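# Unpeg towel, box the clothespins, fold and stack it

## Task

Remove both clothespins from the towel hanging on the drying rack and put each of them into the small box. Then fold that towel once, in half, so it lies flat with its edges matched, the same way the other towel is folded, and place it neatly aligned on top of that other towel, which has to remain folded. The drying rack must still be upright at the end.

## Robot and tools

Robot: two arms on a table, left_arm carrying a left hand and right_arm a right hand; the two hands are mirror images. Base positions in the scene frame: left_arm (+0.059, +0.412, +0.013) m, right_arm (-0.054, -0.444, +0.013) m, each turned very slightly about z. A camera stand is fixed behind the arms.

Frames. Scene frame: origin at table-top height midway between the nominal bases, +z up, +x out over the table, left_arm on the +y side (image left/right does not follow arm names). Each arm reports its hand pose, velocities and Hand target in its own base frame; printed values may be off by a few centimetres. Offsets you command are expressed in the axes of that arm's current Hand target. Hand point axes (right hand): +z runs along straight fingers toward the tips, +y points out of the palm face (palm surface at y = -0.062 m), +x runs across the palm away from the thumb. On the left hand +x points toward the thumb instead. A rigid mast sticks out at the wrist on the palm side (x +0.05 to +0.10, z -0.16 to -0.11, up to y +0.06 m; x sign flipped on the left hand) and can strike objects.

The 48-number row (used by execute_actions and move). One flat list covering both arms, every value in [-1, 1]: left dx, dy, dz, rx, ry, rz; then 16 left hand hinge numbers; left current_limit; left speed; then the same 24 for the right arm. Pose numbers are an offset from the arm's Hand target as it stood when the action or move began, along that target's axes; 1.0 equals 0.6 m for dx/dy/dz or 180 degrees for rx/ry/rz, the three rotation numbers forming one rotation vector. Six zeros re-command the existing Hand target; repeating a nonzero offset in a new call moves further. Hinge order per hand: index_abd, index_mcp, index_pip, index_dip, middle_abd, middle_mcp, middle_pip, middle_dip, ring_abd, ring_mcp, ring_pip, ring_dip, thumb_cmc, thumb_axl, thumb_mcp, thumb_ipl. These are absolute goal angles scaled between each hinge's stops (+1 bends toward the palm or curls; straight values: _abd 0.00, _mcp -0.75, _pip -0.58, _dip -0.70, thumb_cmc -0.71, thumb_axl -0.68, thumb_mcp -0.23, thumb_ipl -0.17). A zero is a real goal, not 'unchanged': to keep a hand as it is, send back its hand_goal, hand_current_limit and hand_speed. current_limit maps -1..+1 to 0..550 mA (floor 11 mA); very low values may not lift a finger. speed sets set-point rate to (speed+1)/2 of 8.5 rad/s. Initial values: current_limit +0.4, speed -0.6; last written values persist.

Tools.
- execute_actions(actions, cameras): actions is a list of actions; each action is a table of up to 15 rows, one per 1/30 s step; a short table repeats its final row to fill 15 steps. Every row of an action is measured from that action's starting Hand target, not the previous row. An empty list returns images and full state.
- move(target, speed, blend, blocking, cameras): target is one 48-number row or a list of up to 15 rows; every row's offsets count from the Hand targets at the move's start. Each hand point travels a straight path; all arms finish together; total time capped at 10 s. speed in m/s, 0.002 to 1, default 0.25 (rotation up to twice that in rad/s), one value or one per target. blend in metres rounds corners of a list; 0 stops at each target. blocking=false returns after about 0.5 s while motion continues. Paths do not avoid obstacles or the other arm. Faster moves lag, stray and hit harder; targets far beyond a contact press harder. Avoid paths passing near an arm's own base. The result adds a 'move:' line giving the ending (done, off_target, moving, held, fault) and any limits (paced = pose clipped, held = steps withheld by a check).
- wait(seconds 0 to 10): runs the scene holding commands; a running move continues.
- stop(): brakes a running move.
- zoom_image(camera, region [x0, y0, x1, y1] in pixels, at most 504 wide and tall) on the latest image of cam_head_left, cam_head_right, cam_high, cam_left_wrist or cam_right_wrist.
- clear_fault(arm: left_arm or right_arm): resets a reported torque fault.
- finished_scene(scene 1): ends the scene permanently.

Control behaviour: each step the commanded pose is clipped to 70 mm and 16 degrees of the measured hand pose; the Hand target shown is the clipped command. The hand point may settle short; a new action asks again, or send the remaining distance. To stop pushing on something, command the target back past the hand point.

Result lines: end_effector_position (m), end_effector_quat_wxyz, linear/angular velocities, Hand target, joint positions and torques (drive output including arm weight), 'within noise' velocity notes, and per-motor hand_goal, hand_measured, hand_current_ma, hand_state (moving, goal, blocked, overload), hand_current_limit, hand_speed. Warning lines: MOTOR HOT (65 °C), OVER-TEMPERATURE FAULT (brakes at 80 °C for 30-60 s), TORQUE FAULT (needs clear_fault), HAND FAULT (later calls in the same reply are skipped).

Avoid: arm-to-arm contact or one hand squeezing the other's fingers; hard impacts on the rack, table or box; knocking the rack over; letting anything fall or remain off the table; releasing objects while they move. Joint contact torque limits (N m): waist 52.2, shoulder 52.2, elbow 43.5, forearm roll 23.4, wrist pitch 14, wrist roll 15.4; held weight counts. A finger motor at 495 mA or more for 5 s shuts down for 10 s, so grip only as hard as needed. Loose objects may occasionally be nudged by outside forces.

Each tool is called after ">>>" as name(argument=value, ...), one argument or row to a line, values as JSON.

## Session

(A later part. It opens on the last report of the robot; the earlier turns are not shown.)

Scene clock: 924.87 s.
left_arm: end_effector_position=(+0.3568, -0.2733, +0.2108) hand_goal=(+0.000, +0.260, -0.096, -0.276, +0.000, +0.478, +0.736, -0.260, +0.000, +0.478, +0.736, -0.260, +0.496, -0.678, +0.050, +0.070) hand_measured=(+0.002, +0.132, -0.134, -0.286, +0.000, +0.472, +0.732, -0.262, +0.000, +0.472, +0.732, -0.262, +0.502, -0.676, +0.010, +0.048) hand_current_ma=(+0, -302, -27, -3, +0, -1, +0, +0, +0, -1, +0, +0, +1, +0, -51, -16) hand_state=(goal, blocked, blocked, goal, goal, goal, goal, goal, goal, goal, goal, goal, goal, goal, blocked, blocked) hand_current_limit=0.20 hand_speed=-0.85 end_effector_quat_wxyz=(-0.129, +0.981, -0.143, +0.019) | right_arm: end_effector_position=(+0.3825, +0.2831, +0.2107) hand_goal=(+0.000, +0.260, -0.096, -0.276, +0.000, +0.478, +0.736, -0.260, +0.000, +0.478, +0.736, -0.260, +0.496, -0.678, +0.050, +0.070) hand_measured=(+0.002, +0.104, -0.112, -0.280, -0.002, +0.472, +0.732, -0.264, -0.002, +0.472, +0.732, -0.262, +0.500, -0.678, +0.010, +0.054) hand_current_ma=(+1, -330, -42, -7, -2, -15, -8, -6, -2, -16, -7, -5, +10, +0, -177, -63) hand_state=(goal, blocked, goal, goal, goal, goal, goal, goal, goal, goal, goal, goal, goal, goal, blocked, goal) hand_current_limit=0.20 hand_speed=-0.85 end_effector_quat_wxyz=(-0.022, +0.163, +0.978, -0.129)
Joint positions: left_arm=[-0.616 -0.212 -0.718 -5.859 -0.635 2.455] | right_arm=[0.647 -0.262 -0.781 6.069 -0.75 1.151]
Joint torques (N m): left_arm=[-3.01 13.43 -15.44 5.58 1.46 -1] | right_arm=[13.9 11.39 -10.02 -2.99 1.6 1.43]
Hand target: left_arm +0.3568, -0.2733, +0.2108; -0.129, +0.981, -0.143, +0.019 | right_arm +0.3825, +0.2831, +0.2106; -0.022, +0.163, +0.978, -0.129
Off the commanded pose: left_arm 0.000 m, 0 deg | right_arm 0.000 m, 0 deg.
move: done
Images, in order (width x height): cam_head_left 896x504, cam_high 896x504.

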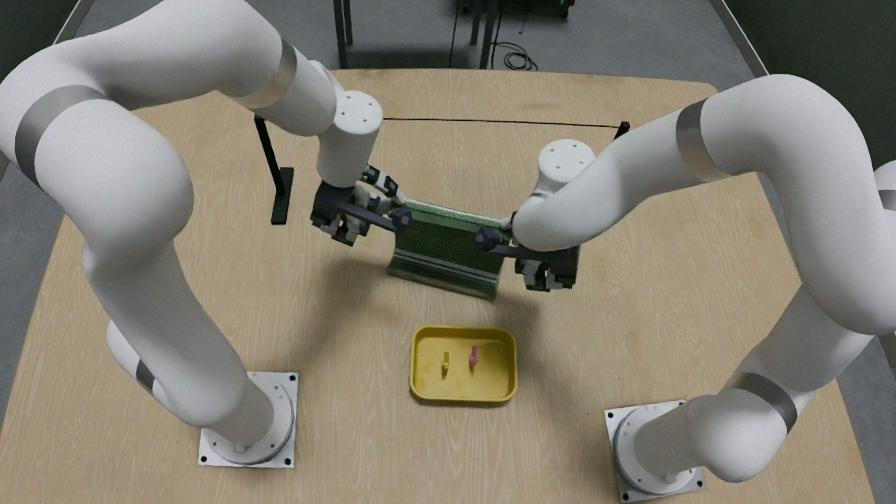

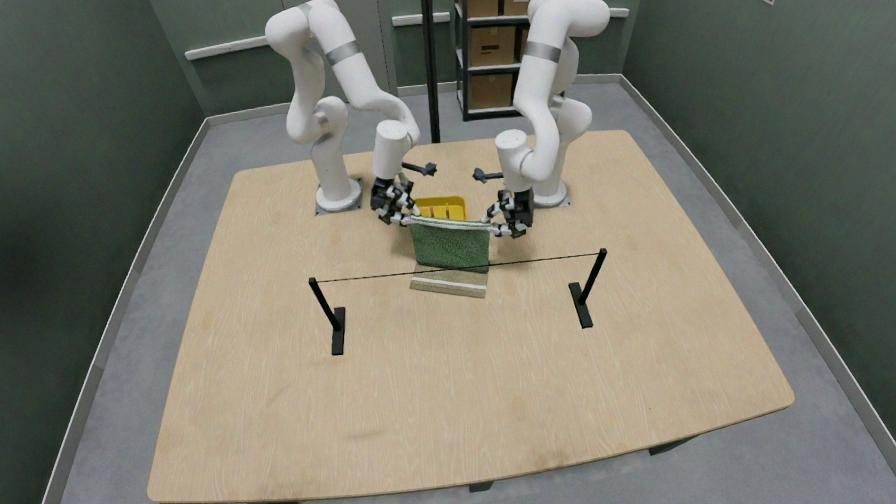

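>>> move(
  target=[-0.02, 0.002415, 0.009015, 0, 0, 0, 0, 0.26, -0.095, -0.275, 0, 0.479, 0.737, -0.26, 0, 0.479, 0.737, -0.26, 0.497, -0.678, 0.05, 0.07, 0.2, -0.85, 0.02, 0.002415, 0.009015, 0, 0, 0, 0, 0.26, -0.095, -0.275, 0, 0.479, 0.737, -0.26, 0, 0.479, 0.737, -0.26, 0.497, -0.678, 0.05, 0.07, 0.2, -0.85],
  speed=0.04,
  cameras=["cam_head_left", "cam_high"],
)

>>> zoom_image(
  camera="cam_head_left",
  region=[380, 250, 440, 290],
)

>>> zoom_image(
  camera="cam_head_left",
  region=[450, 270, 510, 310],
)

Scene clock: 930.30 s.
left_arm: end_effector_position=(+0.3454, -0.2699, +0.2052) hand_goal=(+0.000, +0.260, -0.096, -0.276, +0.000, +0.478, +0.736, -0.260, +0.000, +0.478, +0.736, -0.260, +0.496, -0.678, +0.050, +0.070) hand_measured=(+0.002, +0.132, -0.134, -0.286, +0.000, +0.472, +0.732, -0.262, +0.000, +0.472, +0.732, -0.262, +0.502, -0.676, +0.010, +0.048) hand_current_ma=(+0, -302, -27, -3, +0, -1, +0, +0, +0, -1, +0, +0, +1, +0, -51, -16) hand_state=(goal, blocked, blocked, goal, goal, goal, goal, goal, goal, goal, goal, goal, goal, goal, blocked, blocked) hand_current_limit=0.20 hand_speed=-0.85 end_effector_quat_wxyz=(-0.129, +0.981, -0.143, +0.019) | right_arm: end_effector_position=(+0.3712, +0.2870, +0.2050) hand_goal=(+0.000, +0.260, -0.096, -0.276, +0.000, +0.478, +0.736, -0.260, +0.000, +0.478, +0.736, -0.260, +0.496, -0.678, +0.050, +0.070) hand_measured=(+0.002, +0.104, -0.112, -0.280, -0.002, +0.472, +0.732, -0.264, -0.002, +0.472, +0.732, -0.262, +0.500, -0.678, +0.010, +0.054) hand_current_ma=(+1, -330, -42, -7, -2, -15, -8, -6, -2, -16, -7, -5, +10, +0, -177, -63) hand_state=(goal, blocked, goal, goal, goal, goal, goal, goal, goal, goal, goal, goal, goal, goal, blocked, goal) hand_current_limit=0.20 hand_speed=-0.85 end_effector_quat_wxyz=(-0.022, +0.163, +0.978, -0.129)
Joint positions: left_arm=[-0.626 -0.198 -0.684 -5.85 -0.619 2.434] | right_arm=[0.67 -0.258 -0.76 6.073 -0.735 1.173]
Joint torques (N m): left_arm=[-4.55 54.25 -14.12 6.03 1.48 -1.08] | right_arm=[15.03 35.14 -9.91 3.11 1.49 1.57]
Hand target: left_arm +0.3453, -0.2699, +0.2052; -0.129, +0.981, -0.143, +0.019 | right_arm +0.3711, +0.2870, +0.2050; -0.022, +0.163, +0.978, -0.129
Off the commanded pose: left_arm 0.000 m, 0 deg | right_arm 0.000 m, 0 deg.
move: done
Images, in order (width x height): cam_head_left 896x504, cam_high 896x504.

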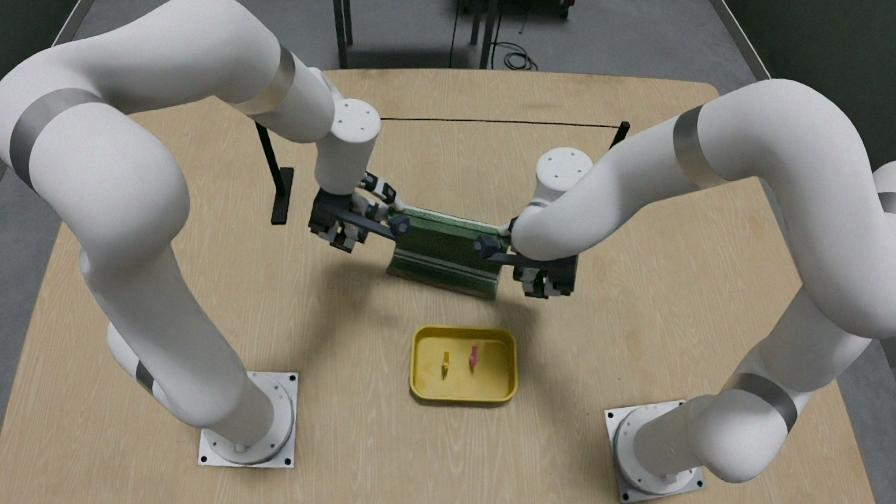

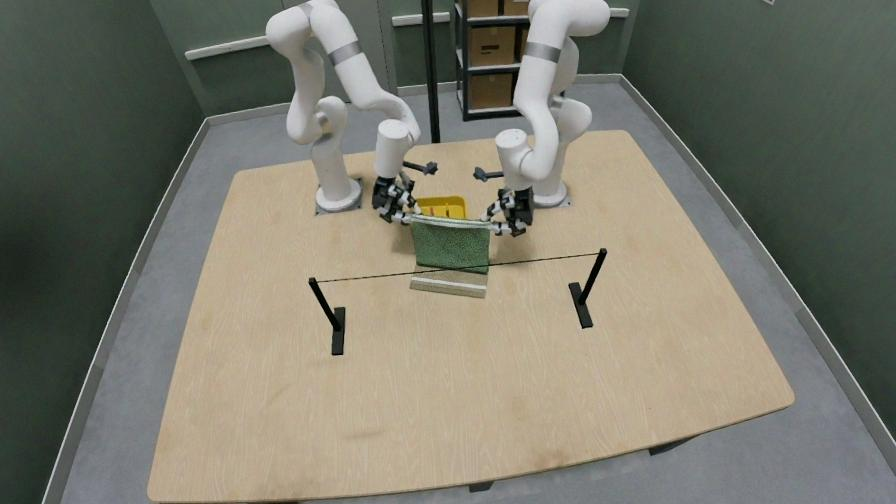

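Scaled by 8.400 from the camera's 896x504 image, which has a finer 1280x720 frame.

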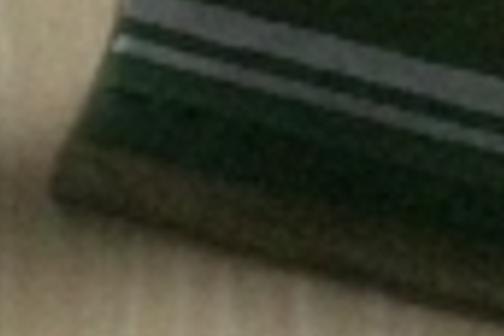

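Scaled by 8.400 from the camera's 896x504 image, which has a finer 1280x720 frame.

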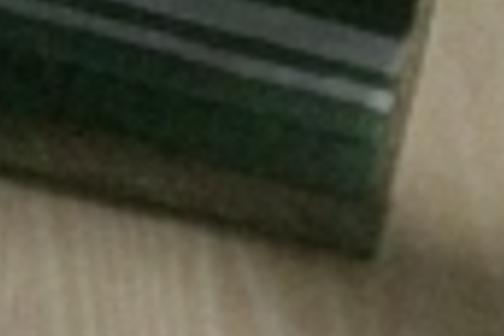

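>>> move(
  target=[
    [-0.033333, -0.02588, -0.09659, 0, 0, 0, 0, 0.26, -0.095, -0.275, 0, 0.479, 0.737, -0.26, 0, 0.479, 0.737, -0.26, 0.497, -0.678, 0.05, 0.07, 0.2, -0.85, 0.033333, -0.02588, -0.09659, 0, 0, 0, 0, 0.26, -0.095, -0.275, 0, 0.479, 0.737, -0.26, 0, 0.479, 0.737, -0.26, 0.497, -0.678, 0.05, 0.07, 0.2, -0.85],
    [-0.0875, -0.020273, -0.075662, 0, 0, 0, 0, 0.26, -0.095, -0.275, 0, 0.479, 0.737, -0.26, 0, 0.479, 0.737, -0.26, 0.497, -0.678, 0.05, 0.07, 0.2, -0.85, 0.0875, -0.020273, -0.075662, 0, 0, 0, 0, 0.26, -0.095, -0.275, 0, 0.479, 0.737, -0.26, 0, 0.479, 0.737, -0.26, 0.497, -0.678, 0.05, 0.07, 0.2, -0.85],
  ],
  speed=0.06,
  blend=0.01,
)

>>> wait(
  seconds=1,
  cameras=["cam_head_left", "cam_high"],
)

>>> zoom_image(
  camera="cam_head_left",
  region=[370, 230, 510, 310],
)

>>> zoom_image(
  camera="cam_high",
  region=[400, 240, 500, 310],
)

Scene clock: 939.67 s.
left_arm: end_effector_position=(+0.2951, -0.2549, +0.2522) hand_goal=(+0.000, +0.260, -0.096, -0.276, +0.000, +0.478, +0.736, -0.260, +0.000, +0.478, +0.736, -0.260, +0.496, -0.678, +0.050, +0.070) hand_measured=(+0.002, +0.132, -0.134, -0.286, +0.000, +0.472, +0.732, -0.262, +0.000, +0.472, +0.732, -0.262, +0.502, -0.676, +0.010, +0.048) hand_current_ma=(+0, -302, -27, -3, +0, -1, +0, +0, +0, -1, +0, +0, +1, +0, -51, -16) hand_state=(goal, blocked, blocked, goal, goal, goal, goal, goal, goal, goal, goal, goal, goal, goal, blocked, blocked) hand_current_limit=0.20 hand_speed=-0.85 end_effector_quat_wxyz=(-0.129, +0.981, -0.143, +0.019) | right_arm: end_effector_position=(+0.3215, +0.3041, +0.2521) hand_goal=(+0.000, +0.260, -0.096, -0.276, +0.000, +0.478, +0.736, -0.260, +0.000, +0.478, +0.736, -0.260, +0.496, -0.678, +0.050, +0.070) hand_measured=(+0.002, +0.104, -0.112, -0.280, -0.002, +0.472, +0.732, -0.264, -0.002, +0.472, +0.732, -0.262, +0.500, -0.678, +0.010, +0.054) hand_current_ma=(+1, -330, -42, -7, -2, -15, -8, -6, -2, -16, -7, -5, +10, +0, -177, -63) hand_state=(goal, blocked, goal, goal, goal, goal, goal, goal, goal, goal, goal, goal, goal, goal, blocked, goal) hand_current_limit=0.20 hand_speed=-0.85 end_effector_quat_wxyz=(-0.022, +0.163, +0.978, -0.129)
Joint positions: left_arm=[-0.674 0.013 -0.586 -5.917 -0.733 2.468] | right_arm=[0.778 -0.113 -0.719 6.128 -0.847 1.225]
Joint torques (N m): left_arm=[-4.64 45.28 -16.47 5.77 1.55 -0.98] | right_arm=[14.94 31.98 -10.76 3.1 1.57 1.48]
Hand target: left_arm +0.2950, -0.2549, +0.2522; -0.129, +0.981, -0.143, +0.019 | right_arm +0.3215, +0.3041, +0.2520; -0.022, +0.163, +0.978, -0.129
Off the commanded pose: left_arm 0.000 m, 0 deg | right_arm 0.000 m, 0 deg.
move: done

Scene clock: 940.67 s.
left_arm: end_effector_position=(+0.2950, -0.2549, +0.2522) hand_goal=(+0.000, +0.260, -0.096, -0.276, +0.000, +0.478, +0.736, -0.260, +0.000, +0.478, +0.736, -0.260, +0.496, -0.678, +0.050, +0.070) hand_measured=(+0.002, +0.132, -0.134, -0.286, +0.000, +0.472, +0.732, -0.262, +0.000, +0.472, +0.732, -0.262, +0.502, -0.676, +0.010, +0.048) hand_current_ma=(+0, -302, -27, -3, +0, -1, +0, +0, +0, -1, +0, +0, +1, +0, -51, -16) hand_state=(goal, blocked, blocked, goal, goal, goal, goal, goal, goal, goal, goal, goal, goal, goal, blocked, blocked) hand_current_limit=0.20 hand_speed=-0.85 end_effector_quat_wxyz=(-0.129, +0.981, -0.143, +0.019) | right_arm: end_effector_position=(+0.3215, +0.3041, +0.2520) hand_goal=(+0.000, +0.260, -0.096, -0.276, +0.000, +0.478, +0.736, -0.260, +0.000, +0.478, +0.736, -0.260, +0.496, -0.678, +0.050, +0.070) hand_measured=(+0.002, +0.104, -0.112, -0.280, -0.002, +0.472, +0.732, -0.264, -0.002, +0.472, +0.732, -0.262, +0.500, -0.678, +0.010, +0.054) hand_current_ma=(+1, -330, -42, -7, -2, -15, -8, -6, -2, -16, -7, -5, +10, +0, -177, -63) hand_state=(goal, blocked, goal, goal, goal, goal, goal, goal, goal, goal, goal, goal, goal, goal, blocked, goal) hand_current_limit=0.20 hand_speed=-0.85 end_effector_quat_wxyz=(-0.022, +0.163, +0.978, -0.129)
Joint positions: left_arm=[-0.674 0.013 -0.586 -5.917 -0.733 2.468] | right_arm=[0.778 -0.113 -0.719 6.128 -0.847 1.225]
Joint torques (N m): left_arm=[-4.28 44.08 -15.87 6.55 1.49 -0.9] | right_arm=[15.09 31.47 -11.12 3.4 1.49 1.45]
Hand target: left_arm +0.2950, -0.2549, +0.2522; -0.129, +0.981, -0.143, +0.019 | right_arm +0.3215, +0.3041, +0.2520; -0.022, +0.163, +0.978, -0.129
Off the commanded pose: left_arm 0.000 m, 0 deg | right_arm 0.000 m, 0 deg.
wait: 1.00 s; at rest by 0.17 s
Images, in order (width x height): cam_head_left 896x504, cam_high 896x504.

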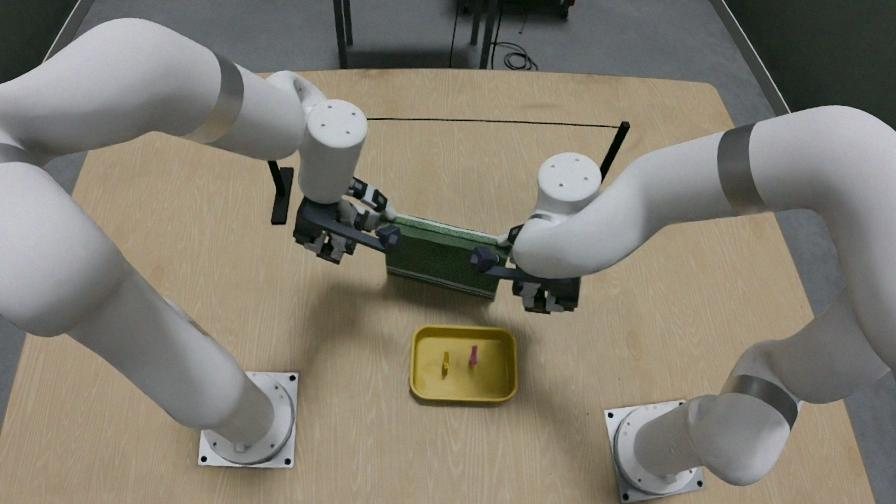

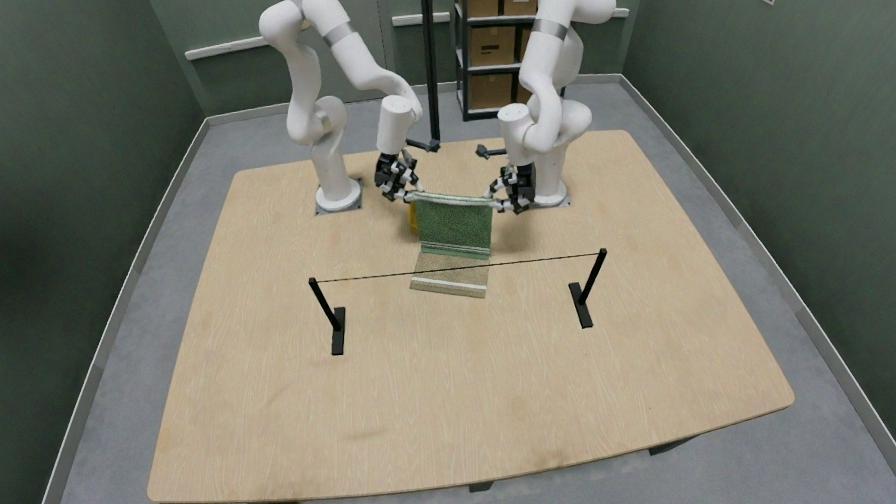

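Scaled by 3.600 from the camera's 896x504 image, which has a finer 1280x720 frame.

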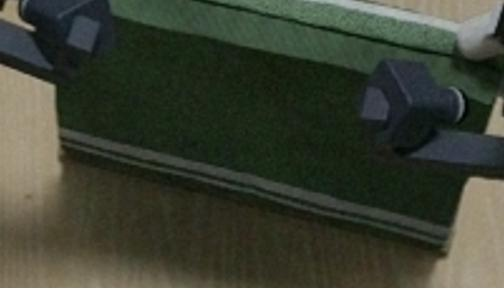

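Scaled by 5.040 from the camera's 896x504 image, which has a finer 1280x720 frame.

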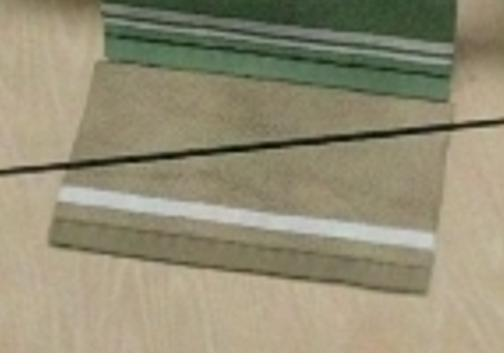

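>>> move(
  target=[-0.0, -0.010783, -0.040246, 0, 0, 0, 0, 0.26, -0.095, -0.275, 0, 0.479, 0.737, -0.26, 0, 0.479, 0.737, -0.26, 0.497, -0.678, 0.05, 0.07, 0.2, -0.85, 0.0, -0.010783, -0.040246, 0, 0, 0, 0, 0.26, -0.095, -0.275, 0, 0.479, 0.737, -0.26, 0, 0.479, 0.737, -0.26, 0.497, -0.678, 0.05, 0.07, 0.2, -0.85],
  speed=0.08,
)

>>> wait(
  seconds=1.5,
  cameras=["cam_head_left", "cam_high"],
)

>>> zoom_image(
  camera="cam_head_left",
  region=[370, 230, 510, 310],
)

>>> zoom_image(
  camera="cam_high",
  region=[400, 240, 500, 310],
)

Scene clock: 946.93 s.
left_arm: end_effector_position=(+0.2950, -0.2549, +0.2772) hand_goal=(+0.000, +0.260, -0.096, -0.276, +0.000, +0.478, +0.736, -0.260, +0.000, +0.478, +0.736, -0.260, +0.496, -0.678, +0.050, +0.070) hand_measured=(+0.002, +0.132, -0.134, -0.286, +0.000, +0.472, +0.732, -0.262, +0.000, +0.472, +0.732, -0.262, +0.502, -0.676, +0.010, +0.048) hand_current_ma=(+0, -302, -27, -3, +0, -1, +0, +0, +0, -1, +0, +0, +1, +0, -51, -16) hand_state=(goal, blocked, blocked, goal, goal, goal, goal, goal, goal, goal, goal, goal, goal, goal, blocked, blocked) hand_current_limit=0.20 hand_speed=-0.85 end_effector_quat_wxyz=(-0.129, +0.981, -0.143, +0.019) | right_arm: end_effector_position=(+0.3215, +0.3041, +0.2770) hand_goal=(+0.000, +0.260, -0.096, -0.276, +0.000, +0.478, +0.736, -0.260, +0.000, +0.478, +0.736, -0.260, +0.496, -0.678, +0.050, +0.070) hand_measured=(+0.002, +0.104, -0.112, -0.280, -0.002, +0.472, +0.732, -0.264, -0.002, +0.472, +0.732, -0.262, +0.500, -0.678, +0.010, +0.054) hand_current_ma=(+1, -330, -42, -7, -2, -15, -8, -6, -2, -16, -7, -5, +10, +0, -177, -63) hand_state=(goal, blocked, goal, goal, goal, goal, goal, goal, goal, goal, goal, goal, goal, goal, blocked, goal) hand_current_limit=0.20 hand_speed=-0.85 end_effector_quat_wxyz=(-0.022, +0.163, +0.978, -0.129)
Joint positions: left_arm=[-0.674 0.058 -0.61 -5.942 -0.797 2.502] | right_arm=[0.778 -0.072 -0.741 6.136 -0.909 1.212]
Joint torques (N m): left_arm=[3.2 42.97 -31.67 -6.78 -1.74 1.03] | right_arm=[14.18 29.47 -18 3.18 -1.85 -1.44]
Hand target: left_arm +0.2950, -0.2549, +0.2772; -0.129, +0.981, -0.143, +0.019 | right_arm +0.3215, +0.3041, +0.2770; -0.022, +0.163, +0.978, -0.129
Off the commanded pose: left_arm 0.000 m, 0 deg | right_arm 0.000 m, 0 deg.
move: done

Scene clock: 948.43 s.
left_arm: end_effector_position=(+0.2950, -0.2549, +0.2772) hand_goal=(+0.000, +0.260, -0.096, -0.276, +0.000, +0.478, +0.736, -0.260, +0.000, +0.478, +0.736, -0.260, +0.496, -0.678, +0.050, +0.070) hand_measured=(+0.002, +0.132, -0.134, -0.286, +0.000, +0.472, +0.732, -0.262, +0.000, +0.472, +0.732, -0.262, +0.502, -0.676, +0.010, +0.048) hand_current_ma=(+0, -302, -27, -3, +0, -1, +0, +0, +0, -1, +0, +0, +1, +0, -51, -16) hand_state=(goal, blocked, blocked, goal, goal, goal, goal, goal, goal, goal, goal, goal, goal, goal, blocked, blocked) hand_current_limit=0.20 hand_speed=-0.85 end_effector_quat_wxyz=(-0.129, +0.981, -0.143, +0.019) | right_arm: end_effector_position=(+0.3215, +0.3041, +0.2770) hand_goal=(+0.000, +0.260, -0.096, -0.276, +0.000, +0.478, +0.736, -0.260, +0.000, +0.478, +0.736, -0.260, +0.496, -0.678, +0.050, +0.070) hand_measured=(+0.002, +0.104, -0.112, -0.280, -0.002, +0.472, +0.732, -0.264, -0.002, +0.472, +0.732, -0.262, +0.500, -0.678, +0.010, +0.054) hand_current_ma=(+1, -330, -42, -7, -2, -15, -8, -6, -2, -16, -7, -5, +10, +0, -177, -63) hand_state=(goal, blocked, goal, goal, goal, goal, goal, goal, goal, goal, goal, goal, goal, goal, blocked, goal) hand_current_limit=0.20 hand_speed=-0.85 end_effector_quat_wxyz=(-0.022, +0.163, +0.978, -0.129)
Joint positions: left_arm=[-0.674 0.058 -0.61 -5.942 -0.797 2.502] | right_arm=[0.778 -0.072 -0.741 6.136 -0.909 1.212]
Joint torques (N m): left_arm=[6.61 43.14 -31.44 -6.6 -1.54 0.89] | right_arm=[10.97 30.39 -18.08 3.51 -1.86 -1.38]
Hand target: left_arm +0.2950, -0.2549, +0.2772; -0.129, +0.981, -0.143, +0.019 | right_arm +0.3215, +0.3041, +0.2770; -0.022, +0.163, +0.978, -0.129
Off the commanded pose: left_arm 0.000 m, 0 deg | right_arm 0.000 m, 0 deg.
wait: 1.50 s; at rest by 0.17 s
Images, in order (width x height): cam_head_left 896x504, cam_high 896x504.

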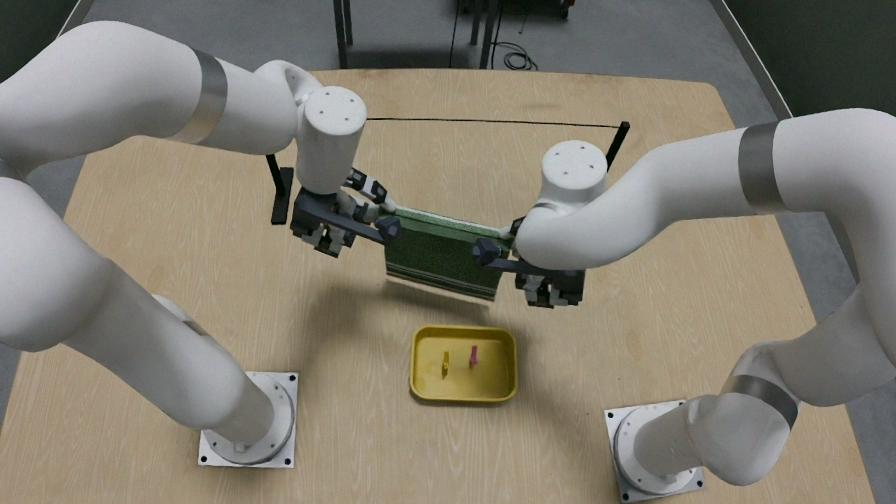

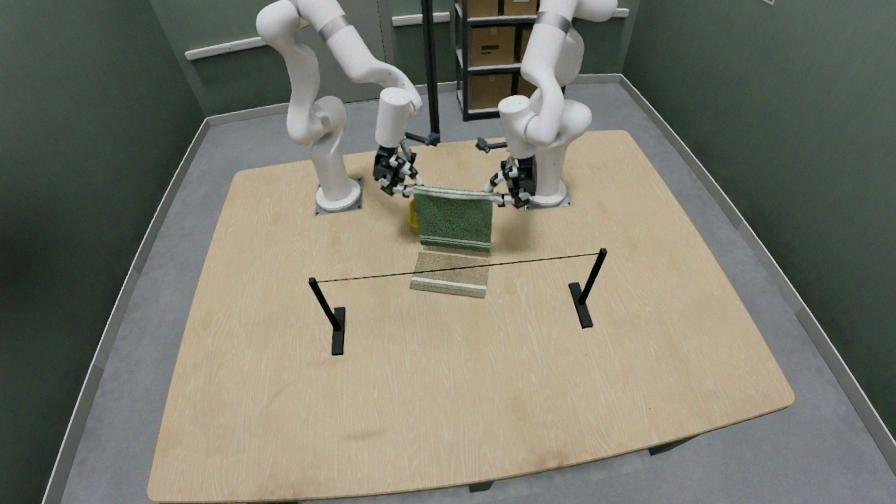

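Scaled by 3.600 from the camera's 896x504 image, which has a finer 1280x720 frame.

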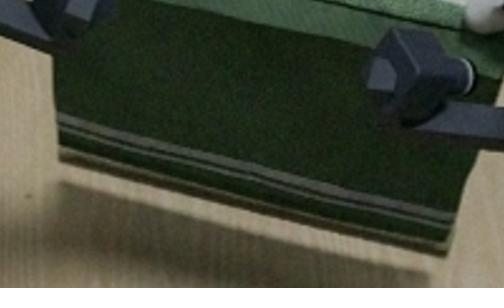

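Scaled by 5.040 from the camera's 896x504 image, which has a finer 1280x720 frame.

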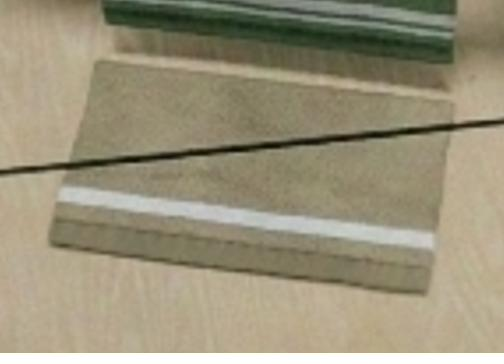

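>>> move(
  target=[
    [0, 0.014665, 0.054734, 0, 0, 0, 0, 0.26, -0.095, -0.275, 0, 0.479, 0.737, -0.26, 0, 0.479, 0.737, -0.26, 0.497, -0.678, 0.05, 0.07, 0.2, -0.85, 0, 0.014665, 0.054734, 0, 0, 0, 0, 0.26, -0.095, -0.275, 0, 0.479, 0.737, -0.26, 0, 0.479, 0.737, -0.26, 0.497, -0.678, 0.05, 0.07, 0.2, -0.85],
    [0.083333, 0.015787, 0.05892, 0, 0, 0, 0, 0.26, -0.095, -0.275, 0, 0.479, 0.737, -0.26, 0, 0.479, 0.737, -0.26, 0.497, -0.678, 0.05, 0.07, 0.2, -0.85, -0.083333, 0.015787, 0.05892, 0, 0, 0, 0, 0.26, -0.095, -0.275, 0, 0.479, 0.737, -0.26, 0, 0.479, 0.737, -0.26, 0.497, -0.678, 0.05, 0.07, 0.2, -0.85],
    [0.083333, 0.021135, 0.078882, 0, 0, 0, 0, 0.26, -0.095, -0.275, 0, 0.479, 0.737, -0.26, 0, 0.479, 0.737, -0.26, 0.497, -0.678, 0.05, 0.07, 0.2, -0.85, -0.083333, 0.021135, 0.078882, 0, 0, 0, 0, 0.26, -0.095, -0.275, 0, 0.479, 0.737, -0.26, 0, 0.479, 0.737, -0.26, 0.497, -0.678, 0.05, 0.07, 0.2, -0.85],
    [0.100833, 0.029115, 0.108664, 0, 0, 0, 0, 0.26, -0.095, -0.275, 0, 0.479, 0.737, -0.26, 0, 0.479, 0.737, -0.26, 0.497, -0.678, 0.05, 0.07, 0.2, -0.85, -0.100833, 0.029115, 0.108664, 0, 0, 0, 0, 0.26, -0.095, -0.275, 0, 0.479, 0.737, -0.26, 0, 0.479, 0.737, -0.26, 0.497, -0.678, 0.05, 0.07, 0.2, -0.85],
  ],
  speed=0.05,
  cameras=["cam_head_left", "cam_high"],
)

>>> zoom_image(
  camera="cam_head_left",
  region=[370, 230, 510, 310],
)

>>> zoom_image(
  camera="cam_high",
  region=[400, 240, 500, 310],
)

Scene clock: 959.90 s.
left_arm: end_effector_position=(+0.3530, -0.2722, +0.2097) hand_goal=(+0.000, +0.260, -0.096, -0.276, +0.000, +0.478, +0.736, -0.260, +0.000, +0.478, +0.736, -0.260, +0.496, -0.678, +0.050, +0.070) hand_measured=(+0.002, +0.132, -0.134, -0.286, +0.000, +0.472, +0.732, -0.262, +0.000, +0.472, +0.732, -0.262, +0.502, -0.676, +0.010, +0.048) hand_current_ma=(+0, -302, -27, -3, +0, -1, +0, +0, +0, -1, +0, +0, +1, +0, -51, -16) hand_state=(goal, blocked, blocked, goal, goal, goal, goal, goal, goal, goal, goal, goal, goal, goal, blocked, blocked) hand_current_limit=0.20 hand_speed=-0.85 end_effector_quat_wxyz=(-0.129, +0.981, -0.143, +0.019) | right_arm: end_effector_position=(+0.3787, +0.2844, +0.2096) hand_goal=(+0.000, +0.260, -0.096, -0.276, +0.000, +0.478, +0.736, -0.260, +0.000, +0.478, +0.736, -0.260, +0.496, -0.678, +0.050, +0.070) hand_measured=(+0.002, +0.104, -0.112, -0.280, -0.002, +0.472, +0.732, -0.264, -0.002, +0.472, +0.732, -0.262, +0.500, -0.678, +0.010, +0.054) hand_current_ma=(+1, -330, -42, -7, -2, -15, -8, -6, -2, -16, -7, -5, +10, +0, -177, -63) hand_state=(goal, blocked, goal, goal, goal, goal, goal, goal, goal, goal, goal, goal, goal, goal, blocked, goal) hand_current_limit=0.20 hand_speed=-0.85 end_effector_quat_wxyz=(-0.022, +0.163, +0.978, -0.129)
Joint positions: left_arm=[-0.62 -0.206 -0.707 -5.857 -0.632 2.45] | right_arm=[0.655 -0.259 -0.774 6.071 -0.746 1.158]
Joint torques (N m): left_arm=[5.96 14.82 -29.26 5.78 1.44 -0.96] | right_arm=[-13.28 11.87 -17.17 -2.86 1.58 -1.39]
Hand target: left_arm +0.3530, -0.2722, +0.2097; -0.129, +0.981, -0.143, +0.019 | right_arm +0.3787, +0.2844, +0.2095; -0.022, +0.163, +0.978, -0.129
Off the commanded pose: left_arm 0.000 m, 0 deg | right_arm 0.000 m, 0 deg.
move: done
Images, in order (width x height): cam_head_left 896x504, cam_high 896x504.

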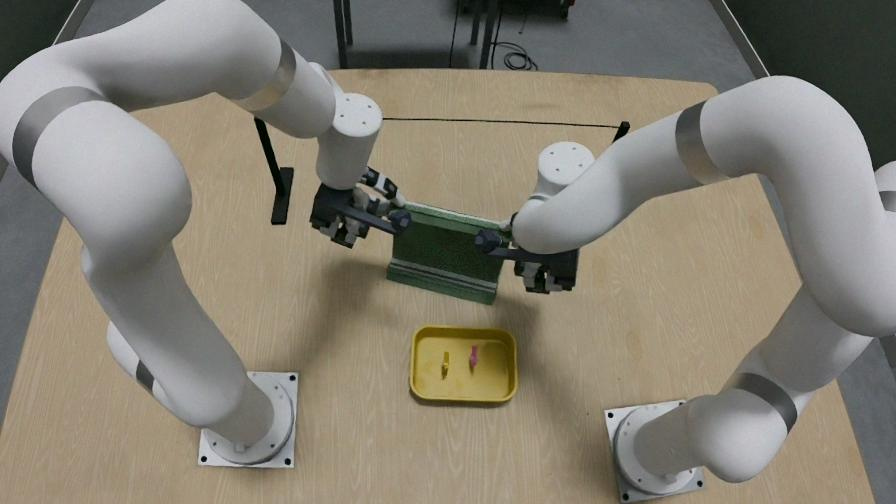

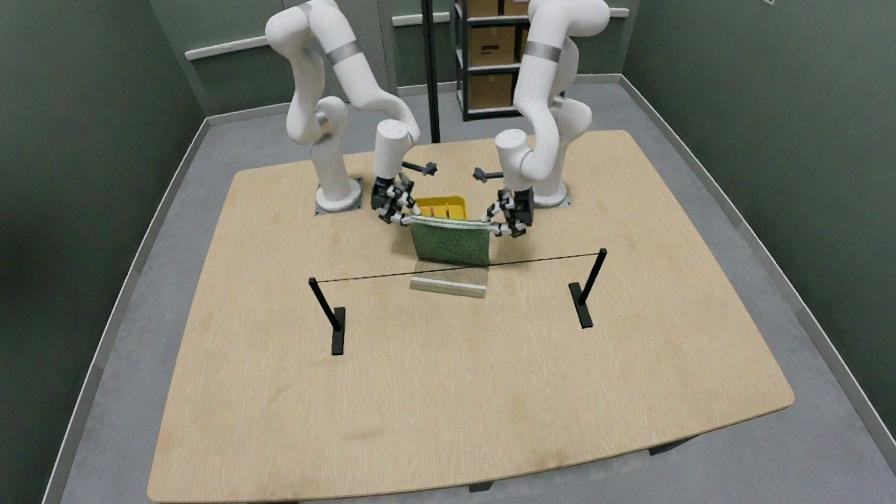

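Scaled by 3.600 from the camera's 896x504 image, which has a finer 1280x720 frame.

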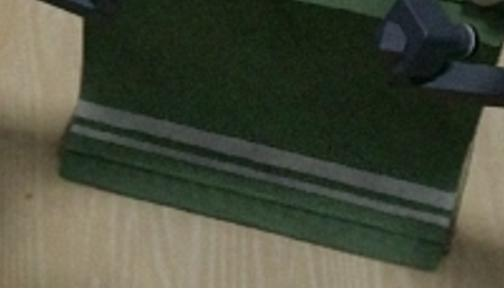

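Scaled by 5.040 from the camera's 896x504 image, which has a finer 1280x720 frame.

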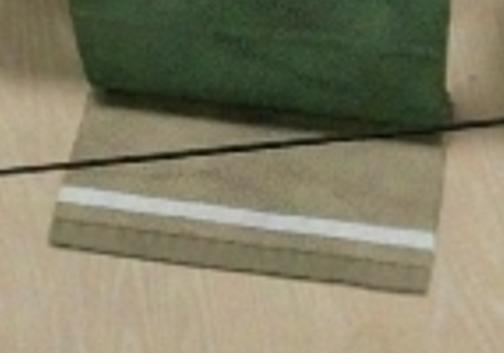

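>>> move(
  target=[
    [0.055, 0.010438, 0.038958, 0, 0, 0, 0, 0.26, -0.095, -0.275, 0, 0.479, 0.737, -0.26, 0, 0.479, 0.737, -0.26, 0.497, -0.678, 0.05, 0.07, 0.2, -0.85, -0.055, 0.010438, 0.038958, 0, 0, 0, 0, 0.26, -0.095, -0.275, 0, 0.479, 0.737, -0.26, 0, 0.479, 0.737, -0.26, 0.497, -0.678, 0.05, 0.07, 0.2, -0.85],
    [0.1, 0.020833, 0.077755, 0, 0, 0, 0, 0.26, -0.095, -0.275, 0, 0.479, 0.737, -0.26, 0, 0.479, 0.737, -0.26, 0.497, -0.678, 0.05, 0.07, 0.2, -0.85, -0.1, 0.020833, 0.077755, 0, 0, 0, 0, 0.26, -0.095, -0.275, 0, 0.479, 0.737, -0.26, 0, 0.479, 0.737, -0.26, 0.497, -0.678, 0.05, 0.07, 0.2, -0.85],
    [0.138333, 0.031142, 0.11623, 0, 0, 0, 0, 0.26, -0.095, -0.275, 0, 0.479, 0.737, -0.26, 0, 0.479, 0.737, -0.26, 0.497, -0.678, 0.05, 0.07, 0.2, -0.85, -0.138333, 0.031142, 0.11623, 0, 0, 0, 0, 0.26, -0.095, -0.275, 0, 0.479, 0.737, -0.26, 0, 0.479, 0.737, -0.26, 0.497, -0.678, 0.05, 0.07, 0.2, -0.85],
    [0.171667, 0.039898, 0.148909, 0, 0, 0, 0, 0.26, -0.095, -0.275, 0, 0.479, 0.737, -0.26, 0, 0.479, 0.737, -0.26, 0.497, -0.678, 0.05, 0.07, 0.2, -0.85, -0.171667, 0.039898, 0.148909, 0, 0, 0, 0, 0.26, -0.095, -0.275, 0, 0.479, 0.737, -0.26, 0, 0.479, 0.737, -0.26, 0.497, -0.678, 0.05, 0.07, 0.2, -0.85],
    [0.196667, 0.047662, 0.177886, 0, 0, 0, 0, 0.26, -0.095, -0.275, 0, 0.479, 0.737, -0.26, 0, 0.479, 0.737, -0.26, 0.497, -0.678, 0.05, 0.07, 0.2, -0.85, -0.196667, 0.047662, 0.177886, 0, 0, 0, 0, 0.26, -0.095, -0.275, 0, 0.479, 0.737, -0.26, 0, 0.479, 0.737, -0.26, 0.497, -0.678, 0.05, 0.07, 0.2, -0.85],
  ],
  speed=0.06,
  blend=[0.005, 0.005, 0.005, 0.005, 0],
  cameras=["cam_head_left", "cam_high"],
)

>>> zoom_image(
  camera="cam_head_left",
  region=[370, 190, 510, 310],
)

>>> zoom_image(
  camera="cam_high",
  region=[400, 240, 500, 310],
)

Scene clock: 971.90 s.
left_arm: end_effector_position=(+0.4660, -0.3060, +0.0992) hand_goal=(+0.000, +0.260, -0.096, -0.276, +0.000, +0.478, +0.736, -0.260, +0.000, +0.478, +0.736, -0.260, +0.496, -0.678, +0.050, +0.070) hand_measured=(+0.002, +0.132, -0.134, -0.286, +0.000, +0.472, +0.732, -0.262, +0.000, +0.472, +0.732, -0.262, +0.502, -0.676, +0.010, +0.048) hand_current_ma=(+0, -302, -27, -3, +0, -1, +0, +0, +0, -1, +0, +0, +1, +0, -51, -16) hand_state=(goal, blocked, blocked, goal, goal, goal, goal, goal, goal, goal, goal, goal, goal, goal, blocked, blocked) hand_current_limit=0.20 hand_speed=-0.85 end_effector_quat_wxyz=(-0.129, +0.981, -0.143, +0.019) | right_arm: end_effector_position=(+0.4903, +0.2462, +0.0990) hand_goal=(+0.000, +0.260, -0.096, -0.276, +0.000, +0.478, +0.736, -0.260, +0.000, +0.478, +0.736, -0.260, +0.496, -0.678, +0.050, +0.070) hand_measured=(+0.002, +0.104, -0.112, -0.280, -0.002, +0.472, +0.732, -0.264, -0.002, +0.472, +0.732, -0.262, +0.500, -0.678, +0.010, +0.054) hand_current_ma=(+1, -330, -42, -7, -2, -15, -8, -6, -2, -16, -7, -5, +10, +0, -177, -63) hand_state=(goal, blocked, goal, goal, goal, goal, goal, goal, goal, goal, goal, goal, goal, goal, blocked, goal) hand_current_limit=0.20 hand_speed=-0.85 end_effector_quat_wxyz=(-0.022, +0.163, +0.978, -0.129)
Joint positions: left_arm=[-0.547 -0.644 -1.016 -5.739 -0.503 2.389] | right_arm=[0.463 -0.62 -0.974 5.939 -0.57 1.103]
Joint torques (N m): left_arm=[6.4 31.69 -27.63 5.57 1.54 -0.97] | right_arm=[-13.58 19.1 -15.74 -2.88 1.5 -1.29]
Hand target: left_arm +0.4660, -0.3060, +0.0992; -0.129, +0.981, -0.143, +0.019 | right_arm +0.4903, +0.2462, +0.0990; -0.022, +0.163, +0.978, -0.129
Off the commanded pose: left_arm 0.000 m, 0 deg | right_arm 0.000 m, 0 deg.
move: done
Images, in order (width x height): cam_head_left 896x504, cam_high 896x504.

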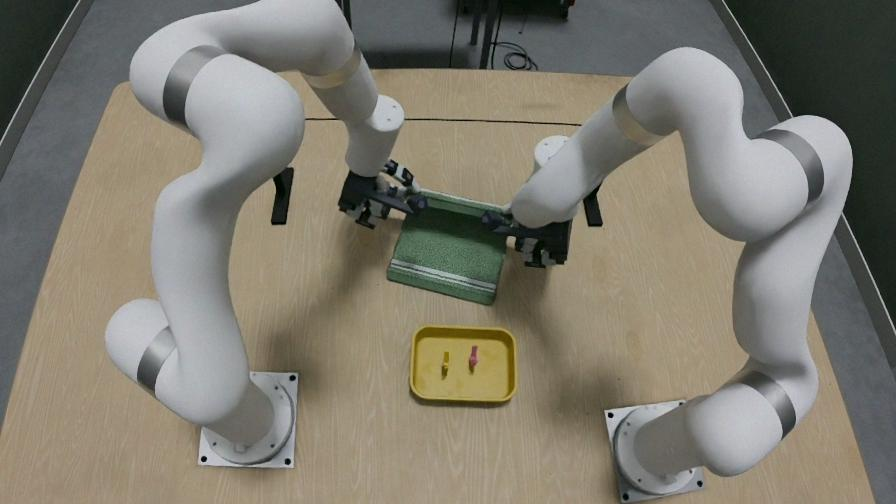

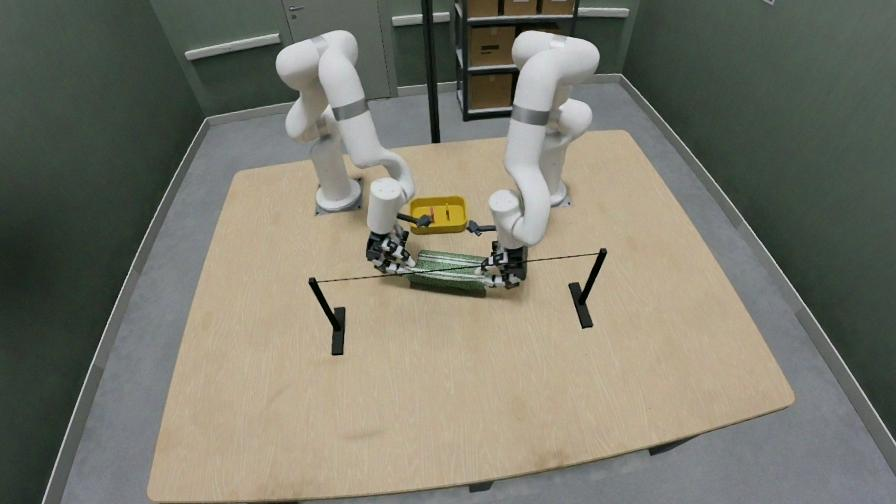

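Scaled by 3.600 from the camera's 896x504 image, which has a finer 1280x720 frame.

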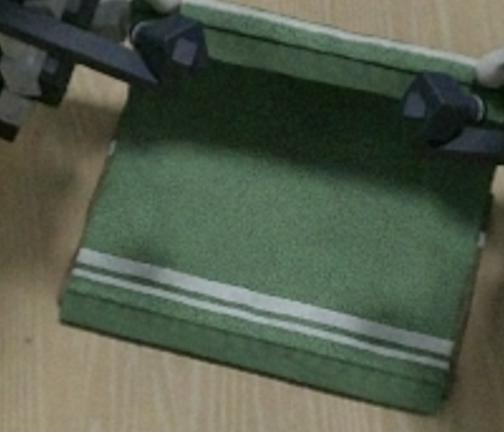

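Scaled by 5.040 from the camera's 896x504 image, which has a finer 1280x720 frame.

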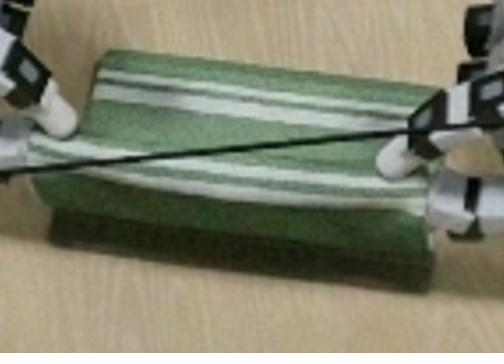

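>>> move(
  target=[0.016667, 0, 0, 0, 0, 0, 0, 0.26, -0.095, -0.275, 0, 0.479, 0.737, -0.26, 0, 0.479, 0.737, -0.26, 0.497, -0.678, 0.05, 0.07, 0.2, -0.85, -0.016667, 0, 0, 0, 0, 0, 0, 0.26, -0.095, -0.275, 0, 0.479, 0.737, -0.26, 0, 0.479, 0.737, -0.26, 0.497, -0.678, 0.05, 0.07, 0.2, -0.85],
  speed=0.03,
  cameras=["cam_head_left"],
)

>>> zoom_image(
  camera="cam_head_left",
  region=[370, 190, 510, 310],
)

Scene clock: 979.47 s.
left_arm: end_effector_position=(+0.4756, -0.3088, +0.0992) hand_goal=(+0.000, +0.260, -0.096, -0.276, +0.000, +0.478, +0.736, -0.260, +0.000, +0.478, +0.736, -0.260, +0.496, -0.678, +0.050, +0.070) hand_measured=(+0.002, +0.132, -0.134, -0.286, +0.000, +0.472, +0.732, -0.262, +0.000, +0.472, +0.732, -0.262, +0.502, -0.676, +0.010, +0.048) hand_current_ma=(+0, -302, -27, -3, +0, -1, +0, +0, +0, -1, +0, +0, +1, +0, -51, -16) hand_state=(goal, blocked, blocked, goal, goal, goal, goal, goal, goal, goal, goal, goal, goal, goal, blocked, blocked) hand_current_limit=0.20 hand_speed=-0.85 end_effector_quat_wxyz=(-0.129, +0.981, -0.143, +0.019) | right_arm: end_effector_position=(+0.4997, +0.2429, +0.0990) hand_goal=(+0.000, +0.260, -0.096, -0.276, +0.000, +0.478, +0.736, -0.260, +0.000, +0.478, +0.736, -0.260, +0.496, -0.678, +0.050, +0.070) hand_measured=(+0.002, +0.104, -0.112, -0.280, -0.002, +0.472, +0.732, -0.264, -0.002, +0.472, +0.732, -0.262, +0.500, -0.678, +0.010, +0.054) hand_current_ma=(+1, -330, -42, -7, -2, -15, -8, -6, -2, -16, -7, -5, +10, +0, -177, -63) hand_state=(goal, blocked, goal, goal, goal, goal, goal, goal, goal, goal, goal, goal, goal, goal, blocked, goal) hand_current_limit=0.20 hand_speed=-0.85 end_effector_quat_wxyz=(-0.022, +0.163, +0.978, -0.129)
Joint positions: left_arm=[-0.543 -0.661 -1.046 -5.75 -0.514 2.406] | right_arm=[0.449 -0.632 -0.995 5.938 -0.577 1.089]
Joint torques (N m): left_arm=[7.03 32.26 -27.05 -6.26 -1.64 0.98] | right_arm=[-13.95 20.29 -15.19 -2.02 -1.87 -1.52]
Hand target: left_arm +0.4756, -0.3088, +0.0992; -0.129, +0.981, -0.143, +0.019 | right_arm +0.4998, +0.2429, +0.0990; -0.022, +0.163, +0.978, -0.129
Off the commanded pose: left_arm 0.000 m, 0 deg | right_arm 0.000 m, 0 deg.
move: done
Images, in order (width x height): cam_head_left 896x504.

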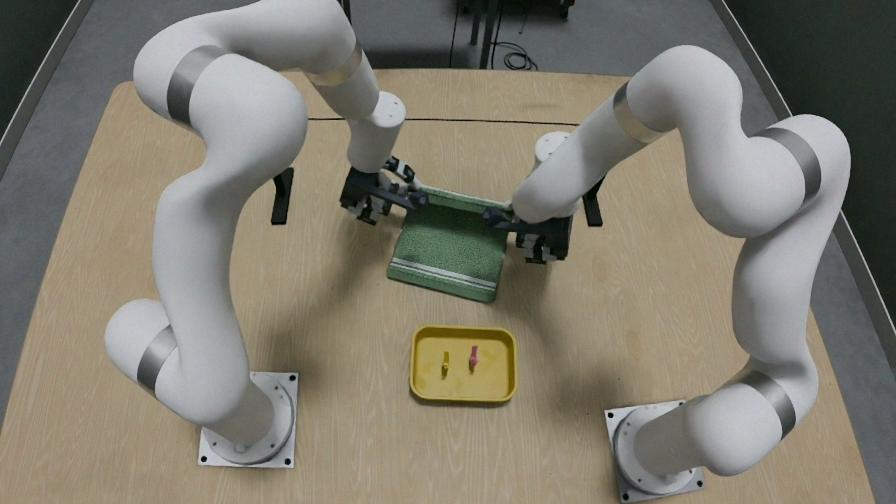

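Scaled by 3.600 from the camera's 896x504 image, which has a finer 1280x720 frame.

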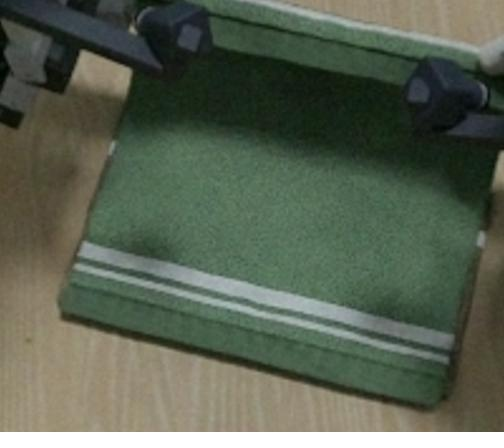

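>>> move(
  target=[0.015, 0, 0, 0, 0, 0, 0, 0.26, -0.095, -0.275, 0, 0.479, 0.737, -0.26, 0, 0.479, 0.737, -0.26, 0.497, -0.678, 0.05, 0.07, 0.2, -0.85, -0.015, 0, 0, 0, 0, 0, 0, 0.26, -0.095, -0.275, 0, 0.479, 0.737, -0.26, 0, 0.479, 0.737, -0.26, 0.497, -0.678, 0.05, 0.07, 0.2, -0.85],
  speed=0.02,
  cameras=["cam_head_left", "cam_high"],
)

>>> zoom_image(
  camera="cam_head_left",
  region=[370, 190, 510, 310],
)

Scene clock: 985.77 s.
left_arm: end_effector_position=(+0.4842, -0.3114, +0.0992) hand_goal=(+0.000, +0.260, -0.096, -0.276, +0.000, +0.478, +0.736, -0.260, +0.000, +0.478, +0.736, -0.260, +0.496, -0.678, +0.050, +0.070) hand_measured=(+0.002, +0.132, -0.134, -0.286, +0.000, +0.472, +0.732, -0.262, +0.000, +0.472, +0.732, -0.262, +0.502, -0.676, +0.010, +0.048) hand_current_ma=(+0, -302, -27, -3, +0, -1, +0, +0, +0, -1, +0, +0, +1, +0, -51, -16) hand_state=(goal, blocked, blocked, goal, goal, goal, goal, goal, goal, goal, goal, goal, goal, goal, blocked, blocked) hand_current_limit=0.20 hand_speed=-0.85 end_effector_quat_wxyz=(-0.129, +0.981, -0.143, +0.019) | right_arm: end_effector_position=(+0.5083, +0.2400, +0.0990) hand_goal=(+0.000, +0.260, -0.096, -0.276, +0.000, +0.478, +0.736, -0.260, +0.000, +0.478, +0.736, -0.260, +0.496, -0.678, +0.050, +0.070) hand_measured=(+0.002, +0.104, -0.112, -0.280, -0.002, +0.472, +0.732, -0.264, -0.002, +0.472, +0.732, -0.262, +0.500, -0.678, +0.010, +0.054) hand_current_ma=(+1, -330, -42, -7, -2, -15, -8, -6, -2, -16, -7, -5, +10, +0, -177, -63) hand_state=(goal, blocked, goal, goal, goal, goal, goal, goal, goal, goal, goal, goal, goal, goal, blocked, goal) hand_current_limit=0.20 hand_speed=-0.85 end_effector_quat_wxyz=(-0.022, +0.163, +0.978, -0.129)
Joint positions: left_arm=[-0.539 -0.676 -1.073 -5.759 -0.524 2.421] | right_arm=[0.437 -0.643 -1.015 5.938 -0.584 1.076]
Joint torques (N m): left_arm=[7.41 32.21 -29.24 -6.92 -1.58 0.96] | right_arm=[-14.87 20.29 -16.03 -2.14 -1.9 -1.47]
Hand target: left_arm +0.4842, -0.3114, +0.0992; -0.129, +0.981, -0.143, +0.019 | right_arm +0.5083, +0.2400, +0.0990; -0.022, +0.163, +0.978, -0.129
Off the commanded pose: left_arm 0.000 m, 0 deg | right_arm 0.000 m, 0 deg.
move: done
Images, in order (width x height): cam_head_left 896x504, cam_high 896x504.

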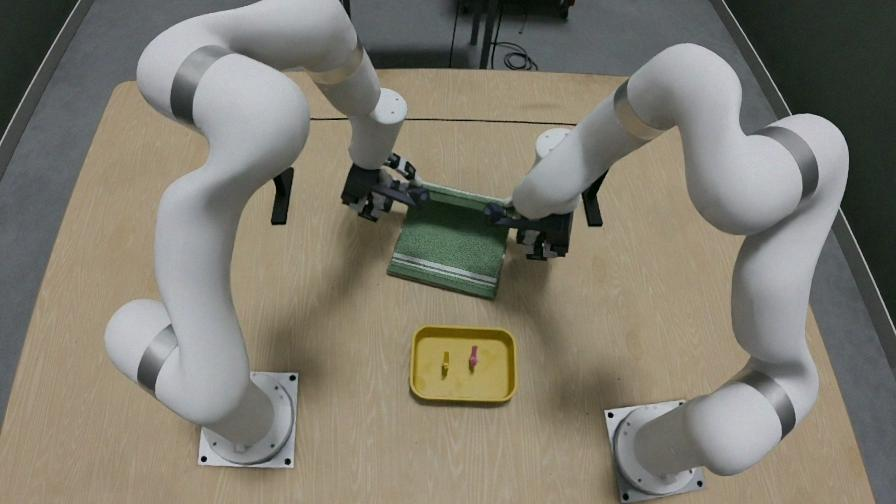

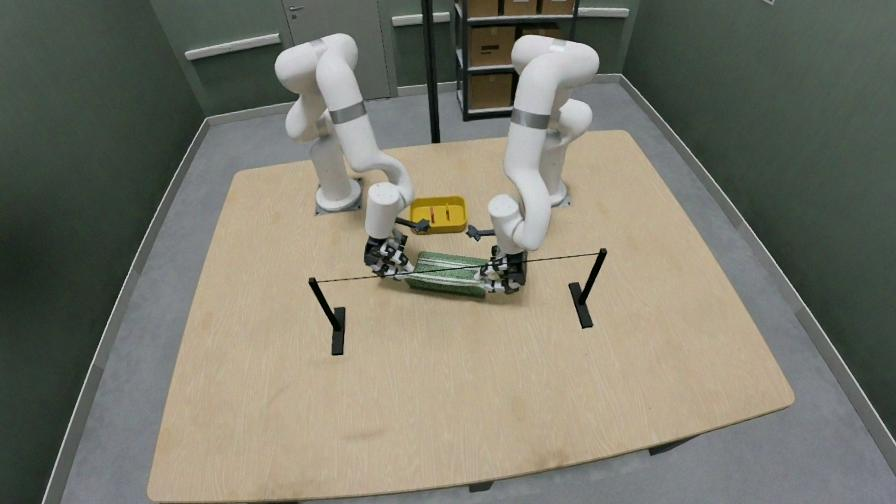

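Scaled by 3.600 from the camera's 896x504 image, which has a finer 1280x720 frame.

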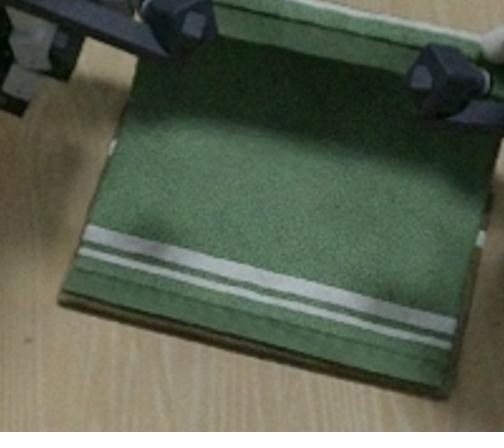

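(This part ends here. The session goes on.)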